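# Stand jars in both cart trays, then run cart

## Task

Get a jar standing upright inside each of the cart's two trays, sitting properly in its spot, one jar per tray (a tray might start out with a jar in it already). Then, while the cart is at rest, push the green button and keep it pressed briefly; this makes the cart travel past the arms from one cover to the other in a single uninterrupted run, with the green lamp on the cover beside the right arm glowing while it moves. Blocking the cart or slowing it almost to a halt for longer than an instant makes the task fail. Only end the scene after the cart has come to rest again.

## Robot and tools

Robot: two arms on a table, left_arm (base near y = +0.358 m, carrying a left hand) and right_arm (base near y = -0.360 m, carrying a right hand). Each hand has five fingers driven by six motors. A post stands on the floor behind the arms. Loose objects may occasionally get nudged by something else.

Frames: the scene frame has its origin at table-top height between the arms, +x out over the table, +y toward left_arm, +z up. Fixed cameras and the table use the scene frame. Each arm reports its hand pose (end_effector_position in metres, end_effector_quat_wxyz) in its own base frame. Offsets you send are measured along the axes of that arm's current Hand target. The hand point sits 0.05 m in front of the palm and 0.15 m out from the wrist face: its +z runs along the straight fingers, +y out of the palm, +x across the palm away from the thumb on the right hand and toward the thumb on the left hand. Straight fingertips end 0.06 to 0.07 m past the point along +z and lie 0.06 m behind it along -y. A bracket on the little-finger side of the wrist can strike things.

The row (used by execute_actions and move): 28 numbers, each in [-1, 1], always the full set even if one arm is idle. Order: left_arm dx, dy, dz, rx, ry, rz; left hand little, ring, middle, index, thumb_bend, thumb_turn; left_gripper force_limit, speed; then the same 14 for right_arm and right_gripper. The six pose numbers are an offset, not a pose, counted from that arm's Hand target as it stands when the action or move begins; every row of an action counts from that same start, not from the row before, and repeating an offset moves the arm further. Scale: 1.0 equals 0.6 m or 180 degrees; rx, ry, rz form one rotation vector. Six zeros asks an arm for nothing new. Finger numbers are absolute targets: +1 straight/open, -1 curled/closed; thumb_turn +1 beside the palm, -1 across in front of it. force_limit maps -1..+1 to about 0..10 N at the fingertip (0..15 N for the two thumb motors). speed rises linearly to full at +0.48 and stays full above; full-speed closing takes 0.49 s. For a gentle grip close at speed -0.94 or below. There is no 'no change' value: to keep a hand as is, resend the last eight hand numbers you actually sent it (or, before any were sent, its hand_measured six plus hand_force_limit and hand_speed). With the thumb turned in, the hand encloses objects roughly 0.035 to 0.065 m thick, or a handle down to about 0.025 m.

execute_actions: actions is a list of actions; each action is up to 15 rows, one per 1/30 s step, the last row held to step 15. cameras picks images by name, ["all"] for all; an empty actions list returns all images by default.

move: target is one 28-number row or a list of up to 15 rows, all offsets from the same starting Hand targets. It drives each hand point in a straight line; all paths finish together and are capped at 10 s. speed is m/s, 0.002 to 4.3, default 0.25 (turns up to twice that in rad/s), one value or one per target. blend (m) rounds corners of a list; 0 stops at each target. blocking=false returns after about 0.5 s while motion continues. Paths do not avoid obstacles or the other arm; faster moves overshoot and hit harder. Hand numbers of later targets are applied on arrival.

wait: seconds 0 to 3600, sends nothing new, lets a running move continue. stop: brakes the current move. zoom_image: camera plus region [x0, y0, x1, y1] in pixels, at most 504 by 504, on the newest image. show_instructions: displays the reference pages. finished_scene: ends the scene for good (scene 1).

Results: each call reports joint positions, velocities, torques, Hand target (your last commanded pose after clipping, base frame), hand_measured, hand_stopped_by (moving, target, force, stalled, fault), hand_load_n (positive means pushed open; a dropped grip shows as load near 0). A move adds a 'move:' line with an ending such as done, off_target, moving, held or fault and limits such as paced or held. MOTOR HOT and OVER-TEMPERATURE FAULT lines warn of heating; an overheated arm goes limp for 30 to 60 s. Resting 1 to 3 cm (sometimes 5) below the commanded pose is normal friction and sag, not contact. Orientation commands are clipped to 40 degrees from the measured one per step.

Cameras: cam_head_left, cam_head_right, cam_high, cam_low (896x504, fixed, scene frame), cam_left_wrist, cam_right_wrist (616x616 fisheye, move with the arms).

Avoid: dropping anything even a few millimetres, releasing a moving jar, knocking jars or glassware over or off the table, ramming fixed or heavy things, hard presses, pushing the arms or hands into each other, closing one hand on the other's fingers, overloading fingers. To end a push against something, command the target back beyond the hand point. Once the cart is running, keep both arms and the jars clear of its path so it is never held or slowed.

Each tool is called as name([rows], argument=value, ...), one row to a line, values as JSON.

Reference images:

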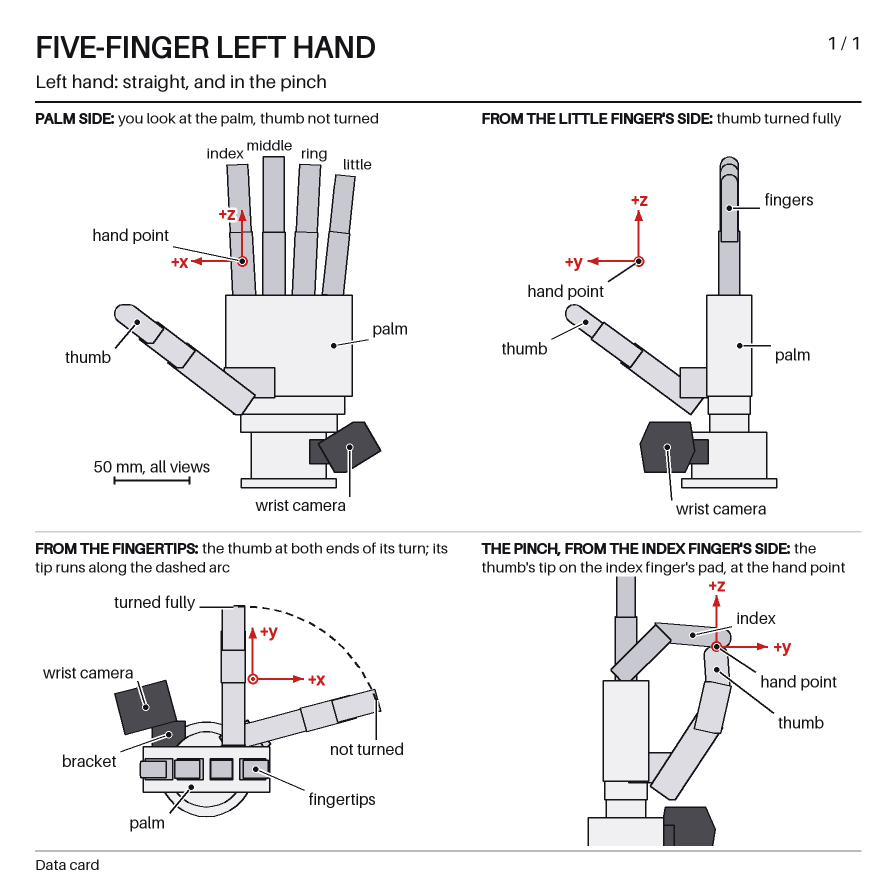

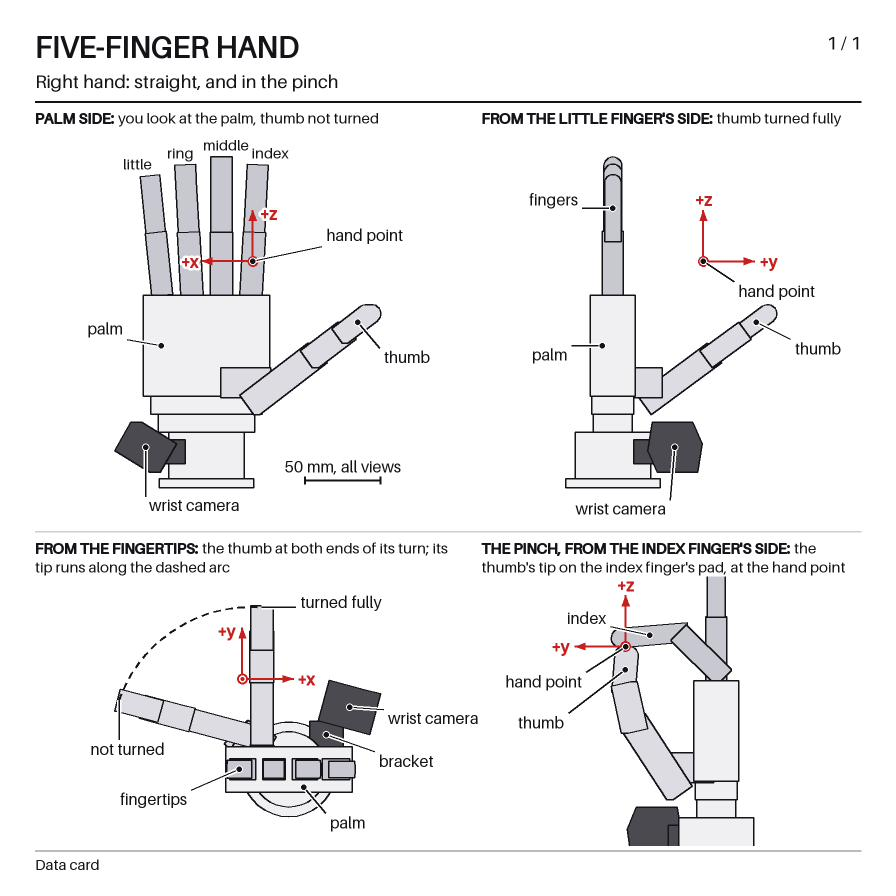

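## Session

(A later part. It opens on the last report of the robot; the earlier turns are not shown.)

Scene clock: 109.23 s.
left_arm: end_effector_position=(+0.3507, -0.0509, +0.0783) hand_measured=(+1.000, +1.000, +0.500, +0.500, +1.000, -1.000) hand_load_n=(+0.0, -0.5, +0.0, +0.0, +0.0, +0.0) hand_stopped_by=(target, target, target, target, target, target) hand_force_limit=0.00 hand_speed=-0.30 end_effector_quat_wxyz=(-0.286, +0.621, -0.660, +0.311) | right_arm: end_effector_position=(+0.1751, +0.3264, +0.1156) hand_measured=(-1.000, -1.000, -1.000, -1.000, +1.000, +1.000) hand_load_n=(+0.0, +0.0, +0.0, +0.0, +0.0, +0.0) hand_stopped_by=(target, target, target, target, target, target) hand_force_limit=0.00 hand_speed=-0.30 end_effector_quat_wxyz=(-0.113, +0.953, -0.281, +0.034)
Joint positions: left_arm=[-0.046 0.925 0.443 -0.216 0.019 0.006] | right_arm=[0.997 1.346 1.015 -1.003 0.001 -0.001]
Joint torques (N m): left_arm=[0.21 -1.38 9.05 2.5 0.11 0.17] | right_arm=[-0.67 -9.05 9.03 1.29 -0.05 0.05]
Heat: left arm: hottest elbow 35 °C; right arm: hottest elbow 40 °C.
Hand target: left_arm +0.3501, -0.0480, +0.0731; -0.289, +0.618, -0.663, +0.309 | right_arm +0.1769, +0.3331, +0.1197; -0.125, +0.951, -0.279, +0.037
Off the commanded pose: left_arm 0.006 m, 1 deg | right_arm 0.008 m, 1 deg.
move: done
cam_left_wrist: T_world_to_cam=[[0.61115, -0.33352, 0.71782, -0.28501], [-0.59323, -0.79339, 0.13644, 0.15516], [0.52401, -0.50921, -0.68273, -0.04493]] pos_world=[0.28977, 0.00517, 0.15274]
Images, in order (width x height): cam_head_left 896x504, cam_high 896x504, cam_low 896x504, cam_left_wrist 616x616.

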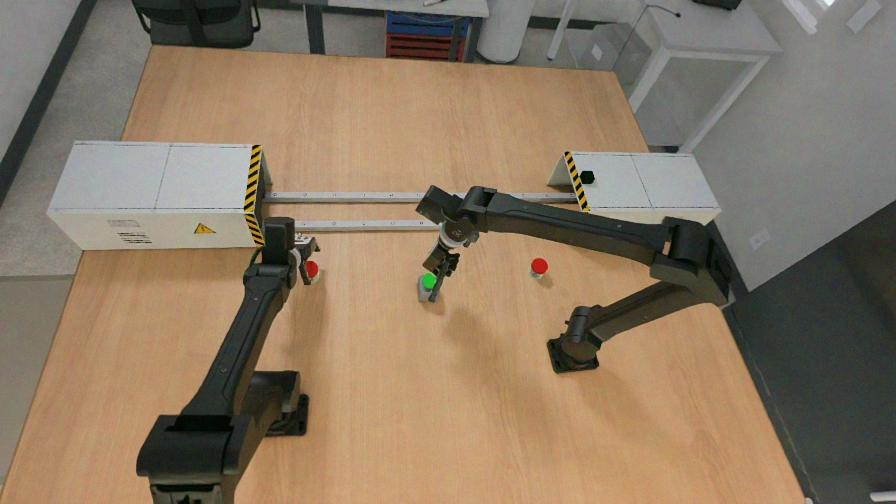

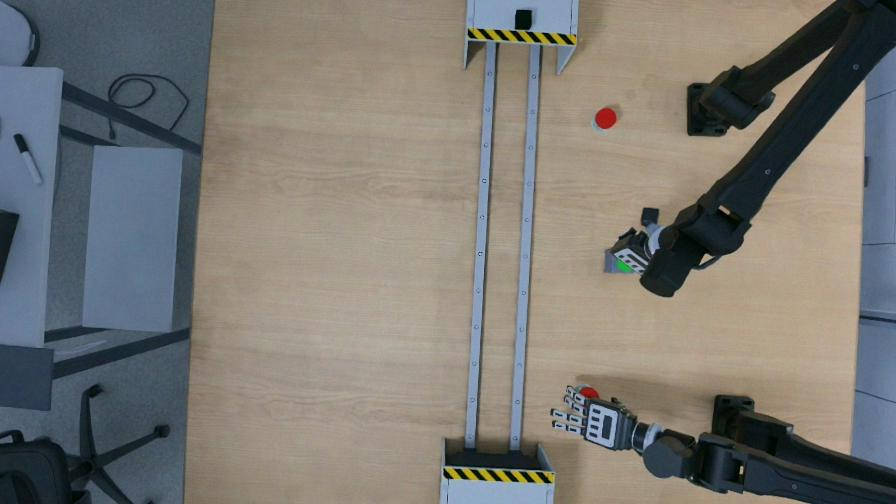

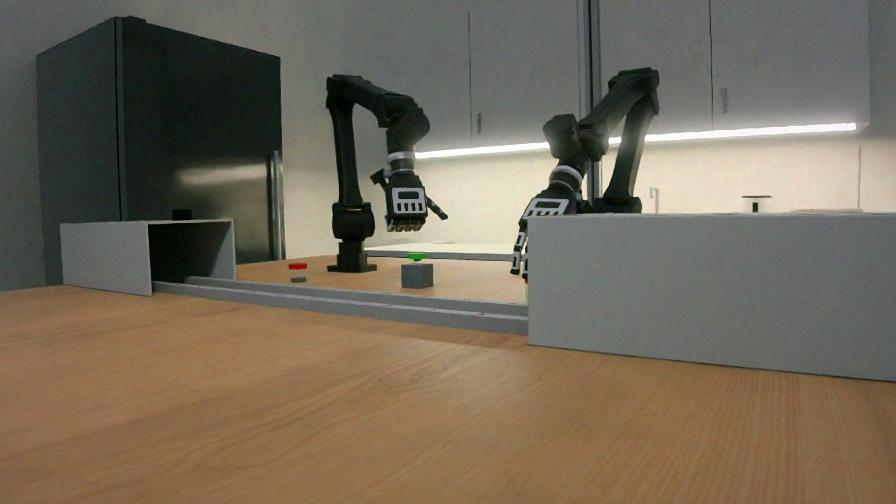

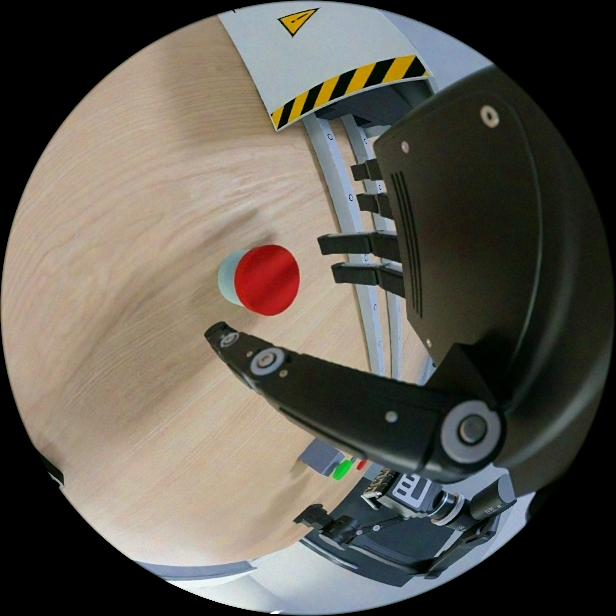

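move(target=[-0.0033,0.0537,0.0450,0,0,0,1,1,0.5,0.5,1,-1,0,-0.3,0,0,0,0,0,0,-1,-1,-1,-1,1,1,0,-0.3], speed=0.08, cameras=["cam_left_wrist","cam_high","cam_low","cam_head_right"])

zoom_image(camera="cam_left_wrist", region=[180, 180, 440, 440])

zoom_image(camera="cam_head_right", region=[260, 210, 380, 330])

Scene clock: 118.63 s.
left_arm: end_effector_position=(+0.3529, -0.0492, +0.0374) hand_measured=(+1.000, +1.000, +0.500, +0.500, +1.000, -1.000) hand_load_n=(+0.0, +0.0, +0.0, +0.0, +0.0, +0.0) hand_stopped_by=(target, target, target, target, target, target) hand_force_limit=0.00 hand_speed=-0.30 end_effector_quat_wxyz=(-0.287, +0.620, -0.660, +0.312) | right_arm: end_effector_position=(+0.1751, +0.3264, +0.1156) hand_measured=(-1.000, -1.000, -1.000, -1.000, +1.000, +1.000) hand_load_n=(+0.0, +0.0, +0.0, +0.0, +0.0, +0.0) hand_stopped_by=(target, target, target, target, target, target) hand_force_limit=0.00 hand_speed=-0.30 end_effector_quat_wxyz=(-0.113, +0.953, -0.281, +0.034)
Joint positions: left_arm=[-0.039 1.036 0.371 -0.03 0.026 0.012] | right_arm=[0.997 1.346 1.015 -1.003 0.001 -0.001]
Joint torques (N m): left_arm=[0.26 -2.08 7.88 2.61 0.11 0.17] | right_arm=[-0.73 -9.11 9.09 1.35 -0.04 0.05]
Heat: left arm: hottest elbow 36 °C; right arm: hottest elbow 39 °C.
Hand target: left_arm +0.3502, -0.0461, +0.0312; -0.289, +0.618, -0.663, +0.309 | right_arm +0.1769, +0.3331, +0.1197; -0.125, +0.951, -0.279, +0.037
Off the commanded pose: left_arm 0.008 m, 1 deg | right_arm 0.008 m, 1 deg.
move: done
cam_left_wrist: T_world_to_cam=[[0.60841, -0.33382, 0.72, -0.25553], [-0.59431, -0.7929, 0.13458, 0.16384], [0.52597, -0.50978, -0.6808, -0.07403]] pos_world=[0.29177, 0.00687, 0.11154]
Images, in order (width x height): cam_head_right 896x504, cam_high 896x504, cam_low 896x504, cam_left_wrist 616x616.

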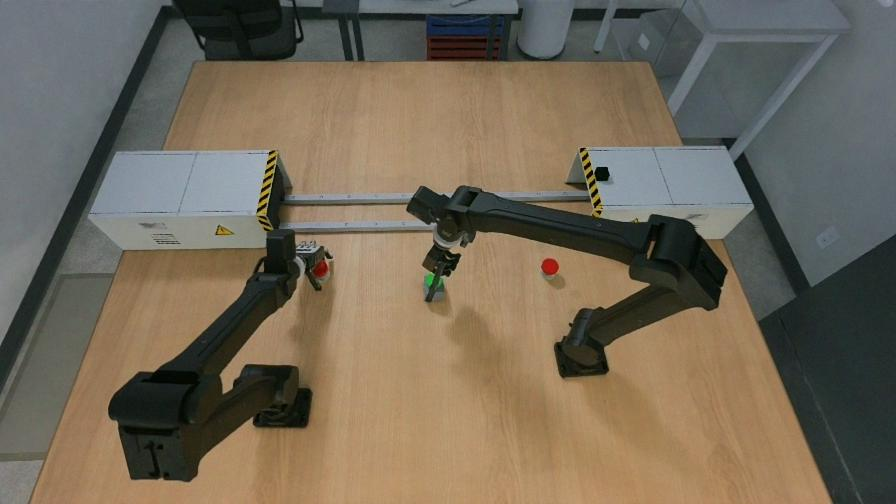

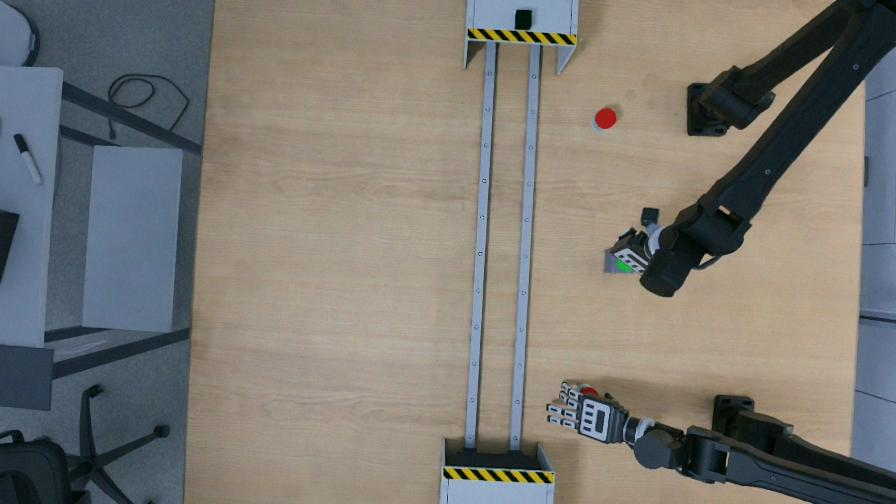

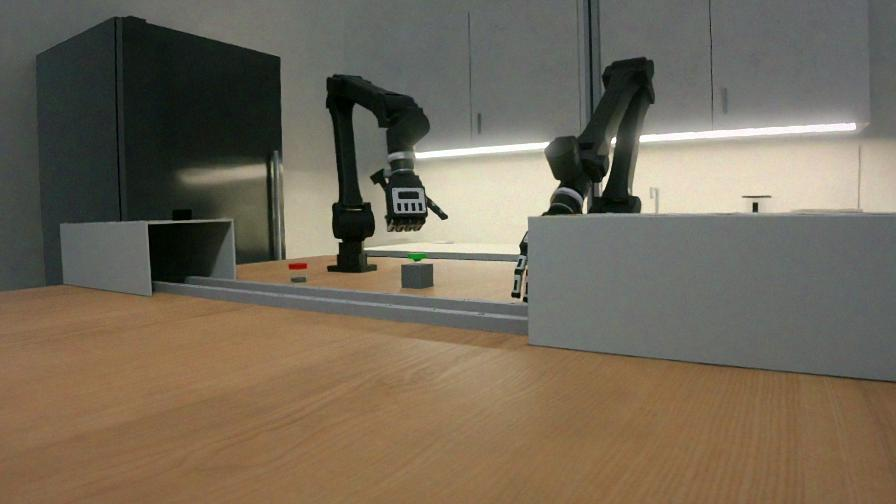

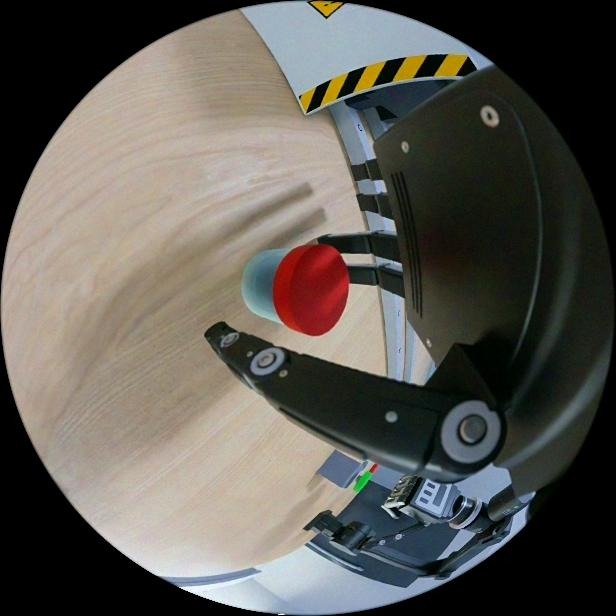

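Scaled by 1.938 from the camera's image (finer frame: 880x880).

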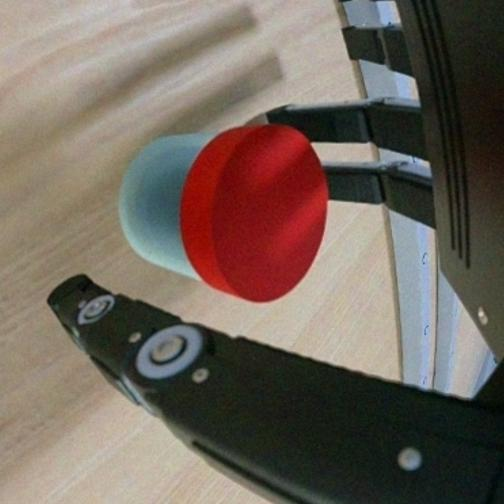

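Scaled by 4.200.

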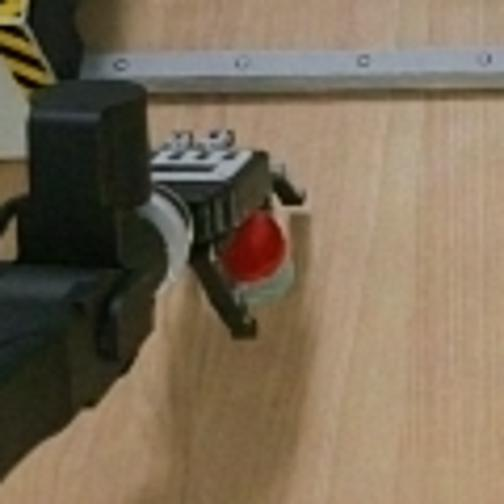

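move(target=[0,-0.0002,0.0205,0,0,0,1,1,0.5,0.5,1,-1,0,-0.3,0,0,0,0,0,0,-1,-1,-1,-1,1,1,0,-0.3], speed=0.08, cameras=["cam_left_wrist"])

zoom_image(camera="cam_left_wrist", region=[180, 180, 440, 440])

Scene clock: 122.30 s.
left_arm: end_effector_position=(+0.3620, -0.0494, +0.0316) hand_measured=(+1.000, +1.000, +0.500, +0.500, +1.000, -1.000) hand_load_n=(+0.0, -0.5, +0.0, +0.0, +0.0, +0.0) hand_stopped_by=(target, target, target, target, target, target) hand_force_limit=0.00 hand_speed=-0.30 end_effector_quat_wxyz=(-0.292, +0.618, -0.658, +0.317) | right_arm: end_effector_position=(+0.1751, +0.3264, +0.1156) hand_measured=(-1.000, -1.000, -1.000, -1.000, +1.000, +1.000) hand_load_n=(+0.0, +0.0, +0.0, +0.5, +0.0, -0.5) hand_stopped_by=(target, target, target, target, target, target) hand_force_limit=0.00 hand_speed=-0.30 end_effector_quat_wxyz=(-0.113, +0.953, -0.281, +0.034)
Joint positions: left_arm=[-0.038 1.086 0.371 0.034 0.026 0.012] | right_arm=[0.997 1.346 1.015 -1.003 0.001 -0.001]
Joint torques (N m): left_arm=[-0.03 -1.26 8.36 1.99 0.07 0.18] | right_arm=[-0.67 -9.11 9.06 1.31 -0.04 0.05]
Heat: left arm: hottest elbow 36 °C; right arm: hottest elbow 39 °C.
Hand target: left_arm +0.3597, -0.0467, +0.0233; -0.289, +0.618, -0.663, +0.309 | right_arm +0.1769, +0.3331, +0.1197; -0.125, +0.951, -0.279, +0.037
Off the commanded pose: left_arm 0.009 m, 1 deg | right_arm 0.008 m, 1 deg.
move: done
cam_left_wrist: T_world_to_cam=[[0.59773, -0.33317, 0.72919, -0.25341], [-0.59592, -0.79308, 0.12611, 0.17071], [0.53629, -0.50992, -0.67259, -0.08686]] pos_world=[0.29978, 0.00667, 0.10483]

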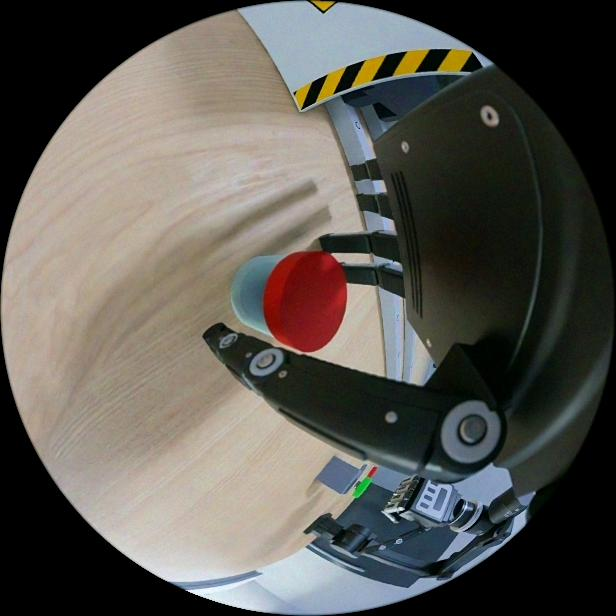

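Scaled by 1.938 from the camera's image (finer frame: 880x880).

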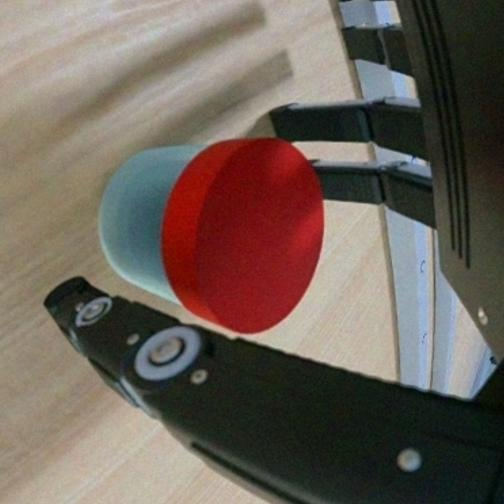

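move([
  [0,0,0,0,0,0,1,1,0.5,0.5,0.75,-1,-0.4,-0.85,0,0,0,0,0,0,-1,-1,-1,-1,1,1,0,-0.3],
  [0,0,0,0,0,0,1,1,-0.3,-0.3,0.75,-1,-0.4,-0.93,0,0,0,0,0,0,-1,-1,-1,-1,1,1,0,-0.3],
], speed=0.08, cameras=["cam_left_wrist"])

zoom_image(camera="cam_left_wrist", region=[180, 180, 440, 440])

Scene clock: 128.33 s.
left_arm: end_effector_position=(+0.3638, -0.0495, +0.0312) hand_measured=(+1.000, +1.000, -0.018, -0.090, +0.750, -1.000) hand_load_n=(+0.0, +0.0, +1.5, +3.0, +4.0, +0.0) hand_stopped_by=(target, target, force, force, target, target) hand_force_limit=-0.40 hand_speed=-0.93 end_effector_quat_wxyz=(-0.294, +0.617, -0.657, +0.318) | right_arm: end_effector_position=(+0.1751, +0.3264, +0.1156) hand_measured=(-1.000, -1.000, -1.000, -1.000, +1.000, +1.000) hand_load_n=(+0.0, +0.0, +0.0, +0.0, +0.0, +0.0) hand_stopped_by=(target, target, target, target, target, target) hand_force_limit=0.00 hand_speed=-0.30 end_effector_quat_wxyz=(-0.113, +0.953, -0.281, +0.034)
Joint positions: left_arm=[-0.038 1.092 0.371 0.045 0.026 0.012] | right_arm=[0.997 1.346 1.015 -1.003 0.001 -0.001]
Joint torques (N m): left_arm=[-0.09 -1.79 8.32 1.52 0.09 0.18] | right_arm=[-0.79 -9.11 9.06 1.29 -0.04 0.06]
Heat: left arm: hottest elbow 36 °C; right arm: hottest elbow 39 °C.
Hand target: left_arm +0.3597, -0.0467, +0.0234; -0.289, +0.618, -0.662, +0.309 | right_arm +0.1769, +0.3331, +0.1197; -0.125, +0.951, -0.279, +0.037
Off the commanded pose: left_arm 0.009 m, 1 deg | right_arm 0.008 m, 1 deg.
move: done
cam_left_wrist: T_world_to_cam=[[0.5944, -0.33303, 0.73197, -0.25302], [-0.5965, -0.79304, 0.12357, 0.17208], [0.53933, -0.51007, -0.67004, -0.08926]] pos_world=[0.30118, 0.00667, 0.10413]

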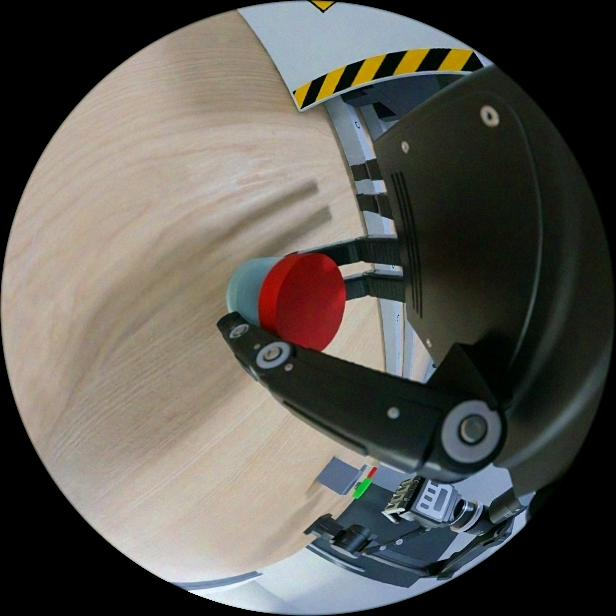

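Scaled by 1.938 from the camera's image (finer frame: 880x880).

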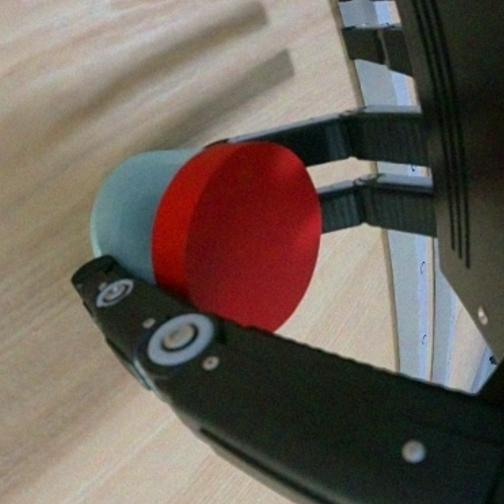

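move(target=[0,-0.0983,-0.0825,0,0,0,1,1,-0.3,-0.3,0.75,-1,-0.4,-0.93,0,0,0,0,0,0,-1,-1,-1,-1,1,1,0,-0.3], speed=0.1, cameras=["cam_left_wrist","cam_high","cam_low","cam_head_right"])

zoom_image(camera="cam_left_wrist", region=[180, 180, 440, 440])

zoom_image(camera="cam_head_right", region=[260, 210, 380, 330])

Scene clock: 131.03 s.
left_arm: end_effector_position=(+0.3380, -0.0485, +0.0707) hand_measured=(+1.000, +1.000, -0.018, -0.090, +0.750, -1.000) hand_load_n=(+0.0, +0.0, +1.5, +2.5, +4.0, -0.5) hand_stopped_by=(target, target, force, force, target, target) hand_force_limit=-0.40 hand_speed=-0.93 end_effector_quat_wxyz=(-0.269, +0.629, -0.668, +0.293) | right_arm: end_effector_position=(+0.1751, +0.3264, +0.1156) hand_measured=(-1.000, -1.000, -1.000, -1.000, +1.000, +1.000) hand_load_n=(+0.0, +0.0, +0.5, +0.0, +0.0, +0.0) hand_stopped_by=(target, target, target, target, target, target) hand_force_limit=0.00 hand_speed=-0.30 end_effector_quat_wxyz=(-0.113, +0.953, -0.281, +0.034)
Joint positions: left_arm=[-0.038 0.921 0.444 -0.277 0.026 0.012] | right_arm=[0.997 1.346 1.015 -1.003 0.001 -0.001]
Joint torques (N m): left_arm=[-0.15 -2.49 14.56 1.21 0.05 0.19] | right_arm=[-0.85 -9.17 9.05 1.31 -0.03 0.05]
Heat: left arm: hottest elbow 36 °C; right arm: hottest elbow 38 °C.
Hand target: left_arm +0.3596, -0.0467, +0.1002; -0.289, +0.618, -0.662, +0.309 | right_arm +0.1769, +0.3331, +0.1197; -0.125, +0.951, -0.279, +0.037
Off the commanded pose: left_arm 0.037 m, 3 deg | right_arm 0.008 m, 1 deg.
move: off_target (left_arm)
cam_left_wrist: T_world_to_cam=[[0.64958, -0.33549, 0.68227, -0.28156], [-0.5853, -0.79341, 0.16711, 0.14571], [0.48525, -0.50789, -0.71174, -0.02712]] pos_world=[0.28134, 0.00737, 0.14845]
Images, in order (width x height): cam_head_right 896x504, cam_high 896x504, cam_low 896x504, cam_left_wrist 616x616.

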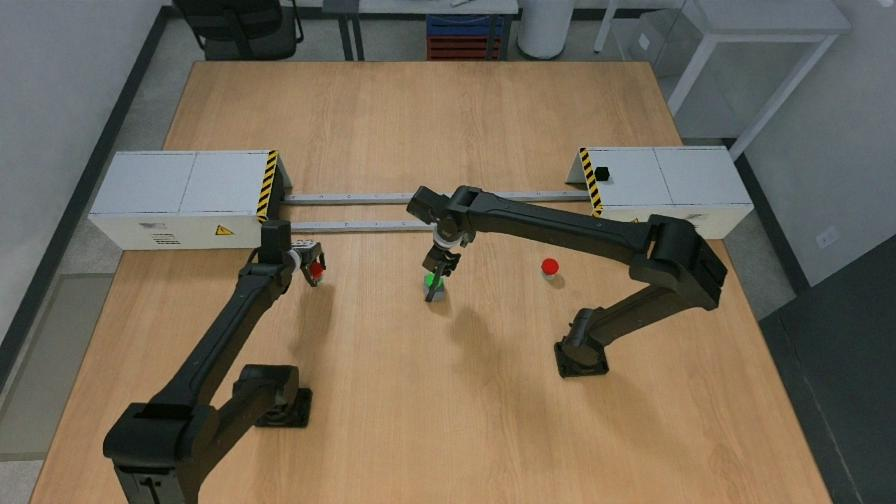

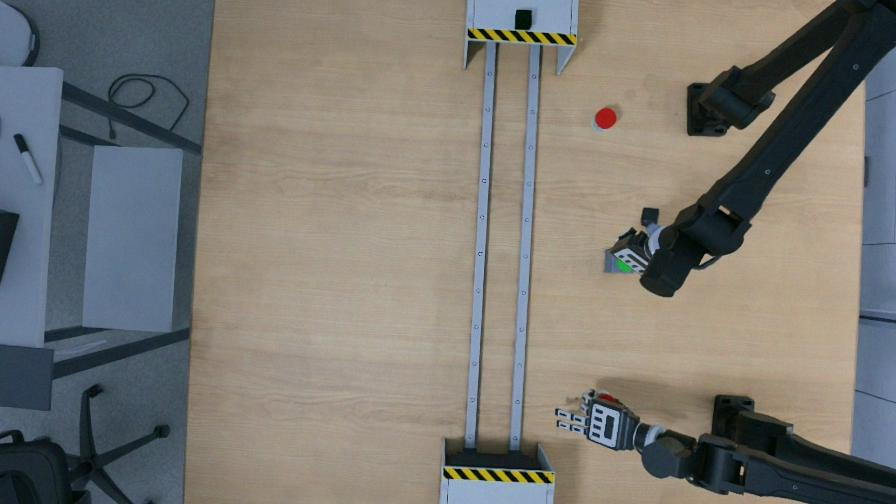

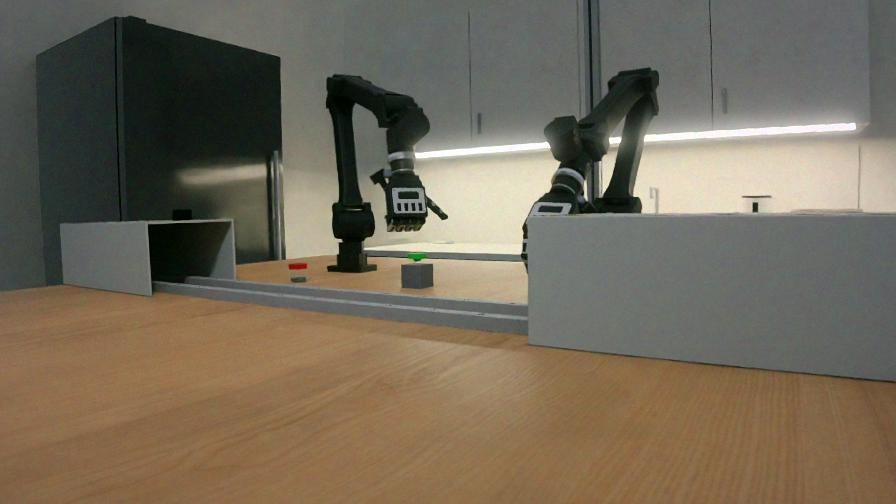

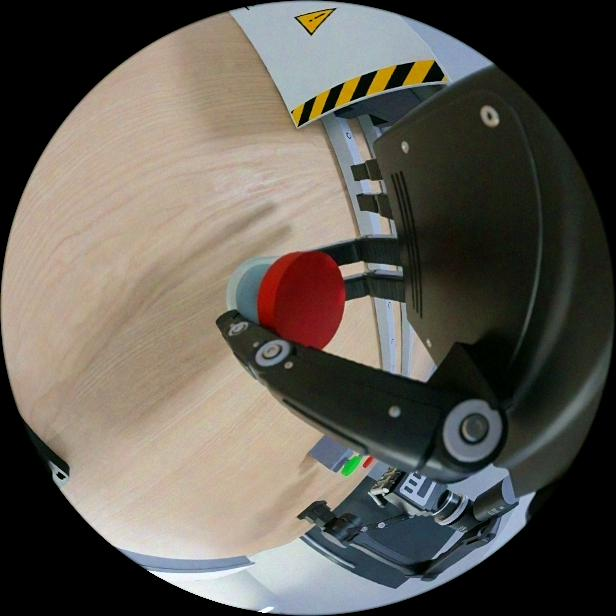

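Scaled by 1.938 from the camera's image (finer frame: 880x880).

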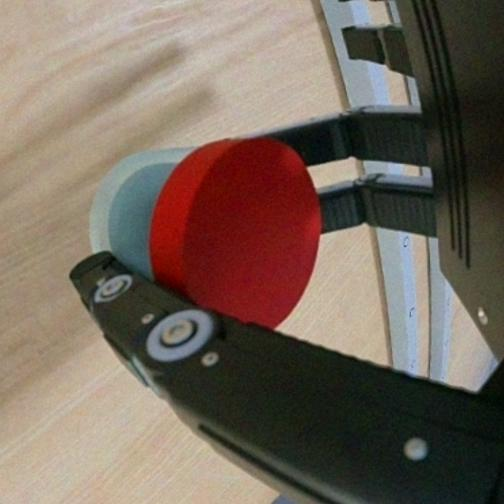

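Scaled by 4.200.

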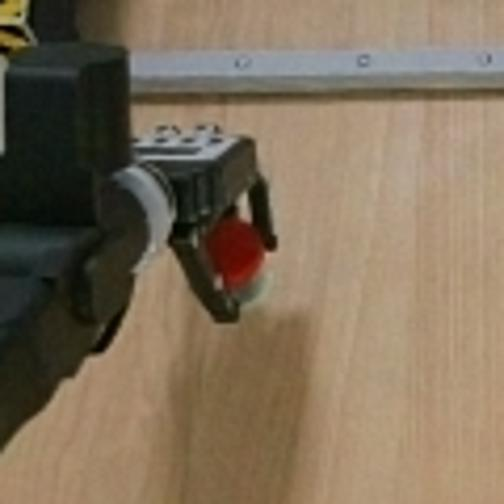

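move(target=[0.2713,-0.3882,0.1518,0,0.0634,0.0532,1,1,-0.3,-0.3,0.75,-1,-0.4,-0.93,0,-0.0163,0.0458,0,0,0,-1,-1,-1,-1,1,1,0,-0.3], speed=0.2, cameras=["all"])

zoom_image(camera="cam_left_wrist", region=[180, 180, 440, 440])

zoom_image(camera="cam_low", region=[360, 130, 560, 330])

Scene clock: 155.87 s.
left_arm: end_effector_position=(+0.5491, -0.2154, +0.1930) hand_measured=(+1.000, +1.000, -0.018, -0.090, +0.750, -1.000) hand_load_n=(+0.0, +0.0, +1.5, +2.5, +4.0, -0.5) hand_stopped_by=(target, target, force, force, target, target) hand_force_limit=-0.40 hand_speed=-0.93 end_effector_quat_wxyz=(+0.235, -0.536, +0.742, -0.326) | right_arm: end_effector_position=(+0.1845, +0.3410, +0.0973) hand_measured=(-1.000, -1.000, -1.000, -1.000, +1.000, +1.000) hand_load_n=(+0.5, +0.0, +0.0, +0.0, +0.0, +0.0) hand_stopped_by=(target, target, target, target, target, target) hand_force_limit=0.00 hand_speed=-0.30 end_effector_quat_wxyz=(-0.120, +0.952, -0.280, +0.036)
Joint positions: left_arm=[-0.321 1.498 1.248 -0.494 0 -0.002] | right_arm=[0.997 1.399 1.015 -0.935 0.001 -0.001]
Joint torques (N m): left_arm=[-1.2 -9.41 16.02 1.33 0.07 0.1] | right_arm=[-0.56 -8.88 8.76 1.33 -0.03 0.04]
Heat: left arm: hottest elbow 40 °C; right arm: hottest elbow 38 °C.
Hand target: left_arm +0.5674, -0.2242, +0.2201; +0.246, -0.527, +0.737, -0.343 | right_arm +0.1858, +0.3470, +0.0957; -0.125, +0.951, -0.279, +0.037
Off the commanded pose: left_arm 0.034 m, 3 deg | right_arm 0.006 m, 1 deg.
move: off_target (left_arm)
cam_left_wrist: T_world_to_cam=[[0.53588, -0.49072, 0.68705, -0.53004], [-0.76819, -0.62103, 0.1556, 0.25612], [0.35032, -0.61116, -0.70976, -0.07575]] pos_world=[0.50732, -0.14733, 0.27054]
cam_right_wrist: T_world_to_cam=[[-0.27573, -0.91317, -0.30015, 0.3995], [-0.89278, 0.12756, 0.43206, 0.0797], [-0.35626, 0.3871, -0.85043, 0.13342]] pos_world=[0.22884, 0.303, 0.19893]

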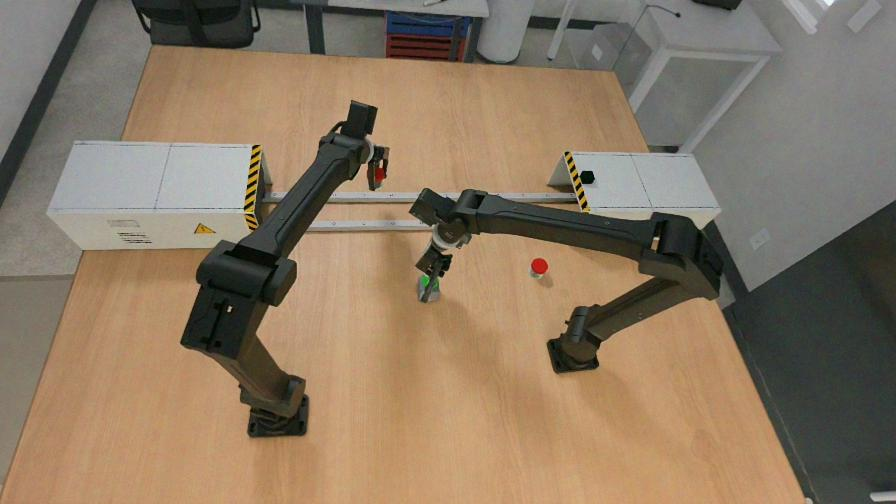

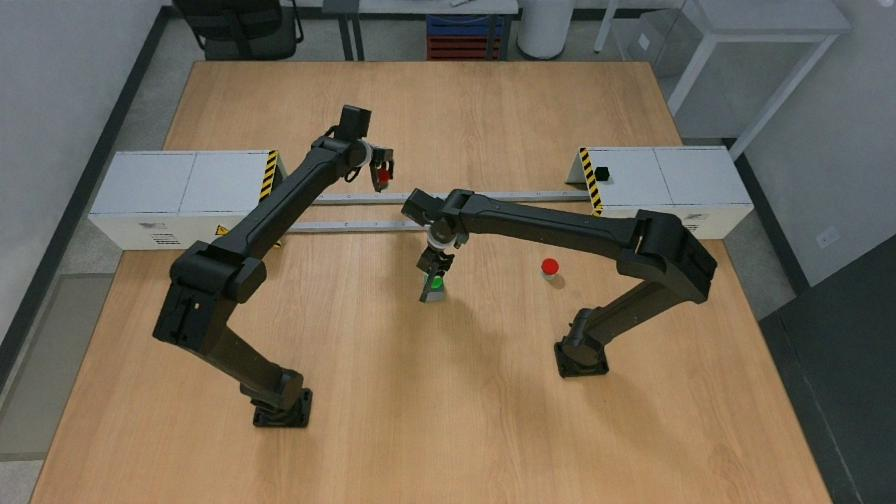

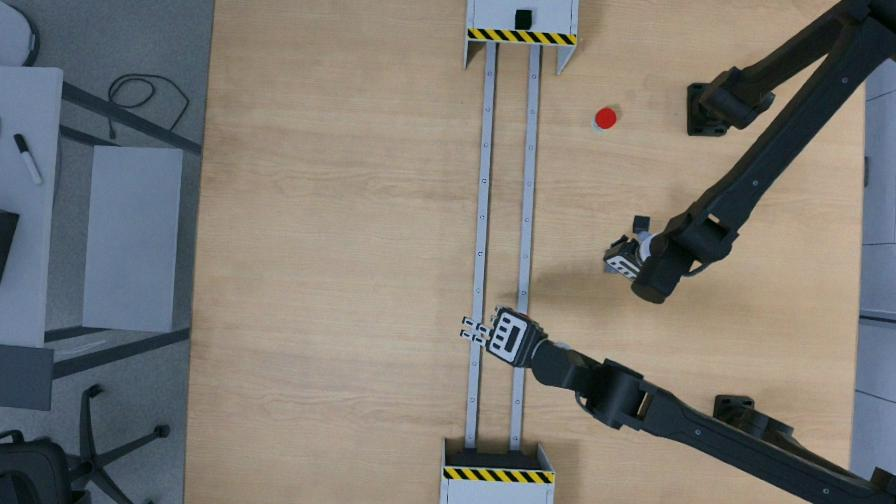

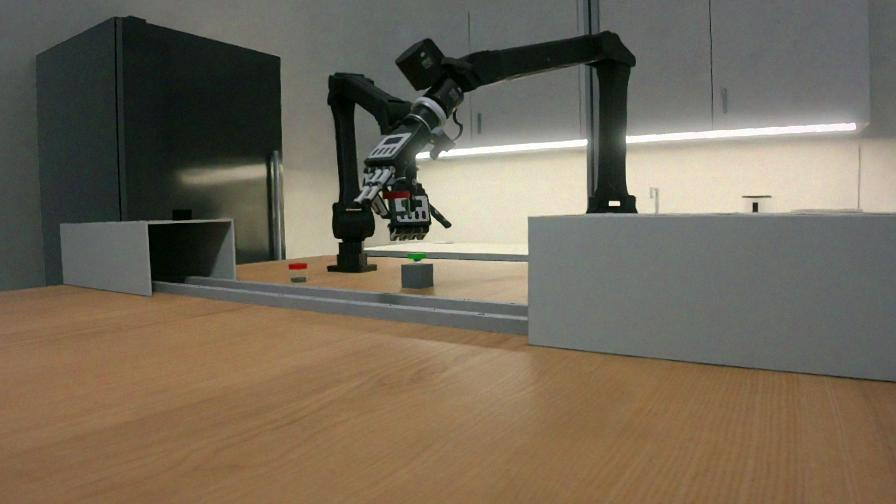

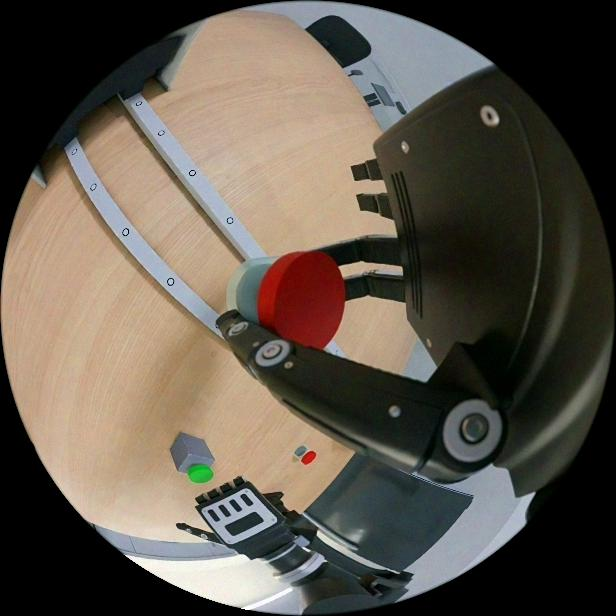

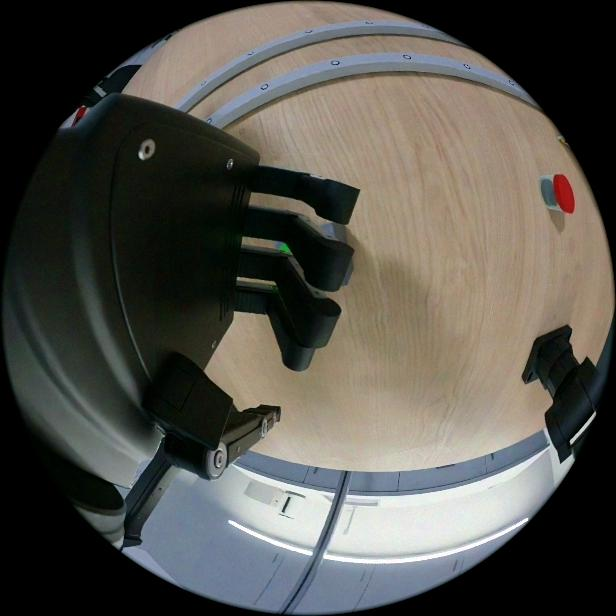

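Scaled by 1.938 from the camera's image (finer frame: 880x880).

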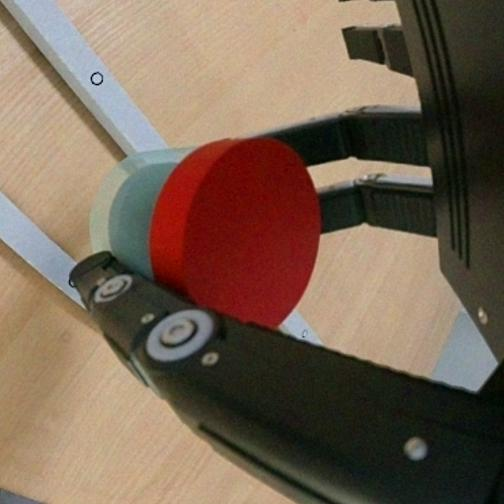

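Scaled by 2.520.

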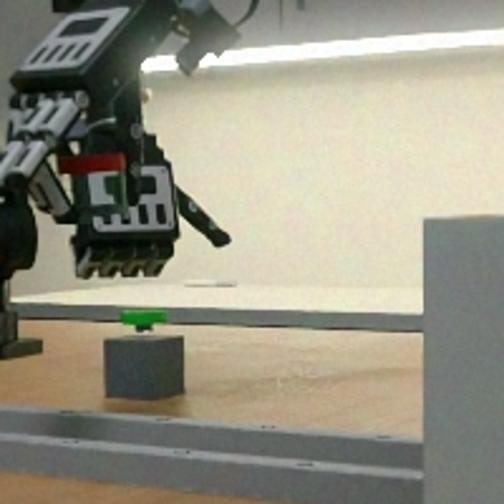

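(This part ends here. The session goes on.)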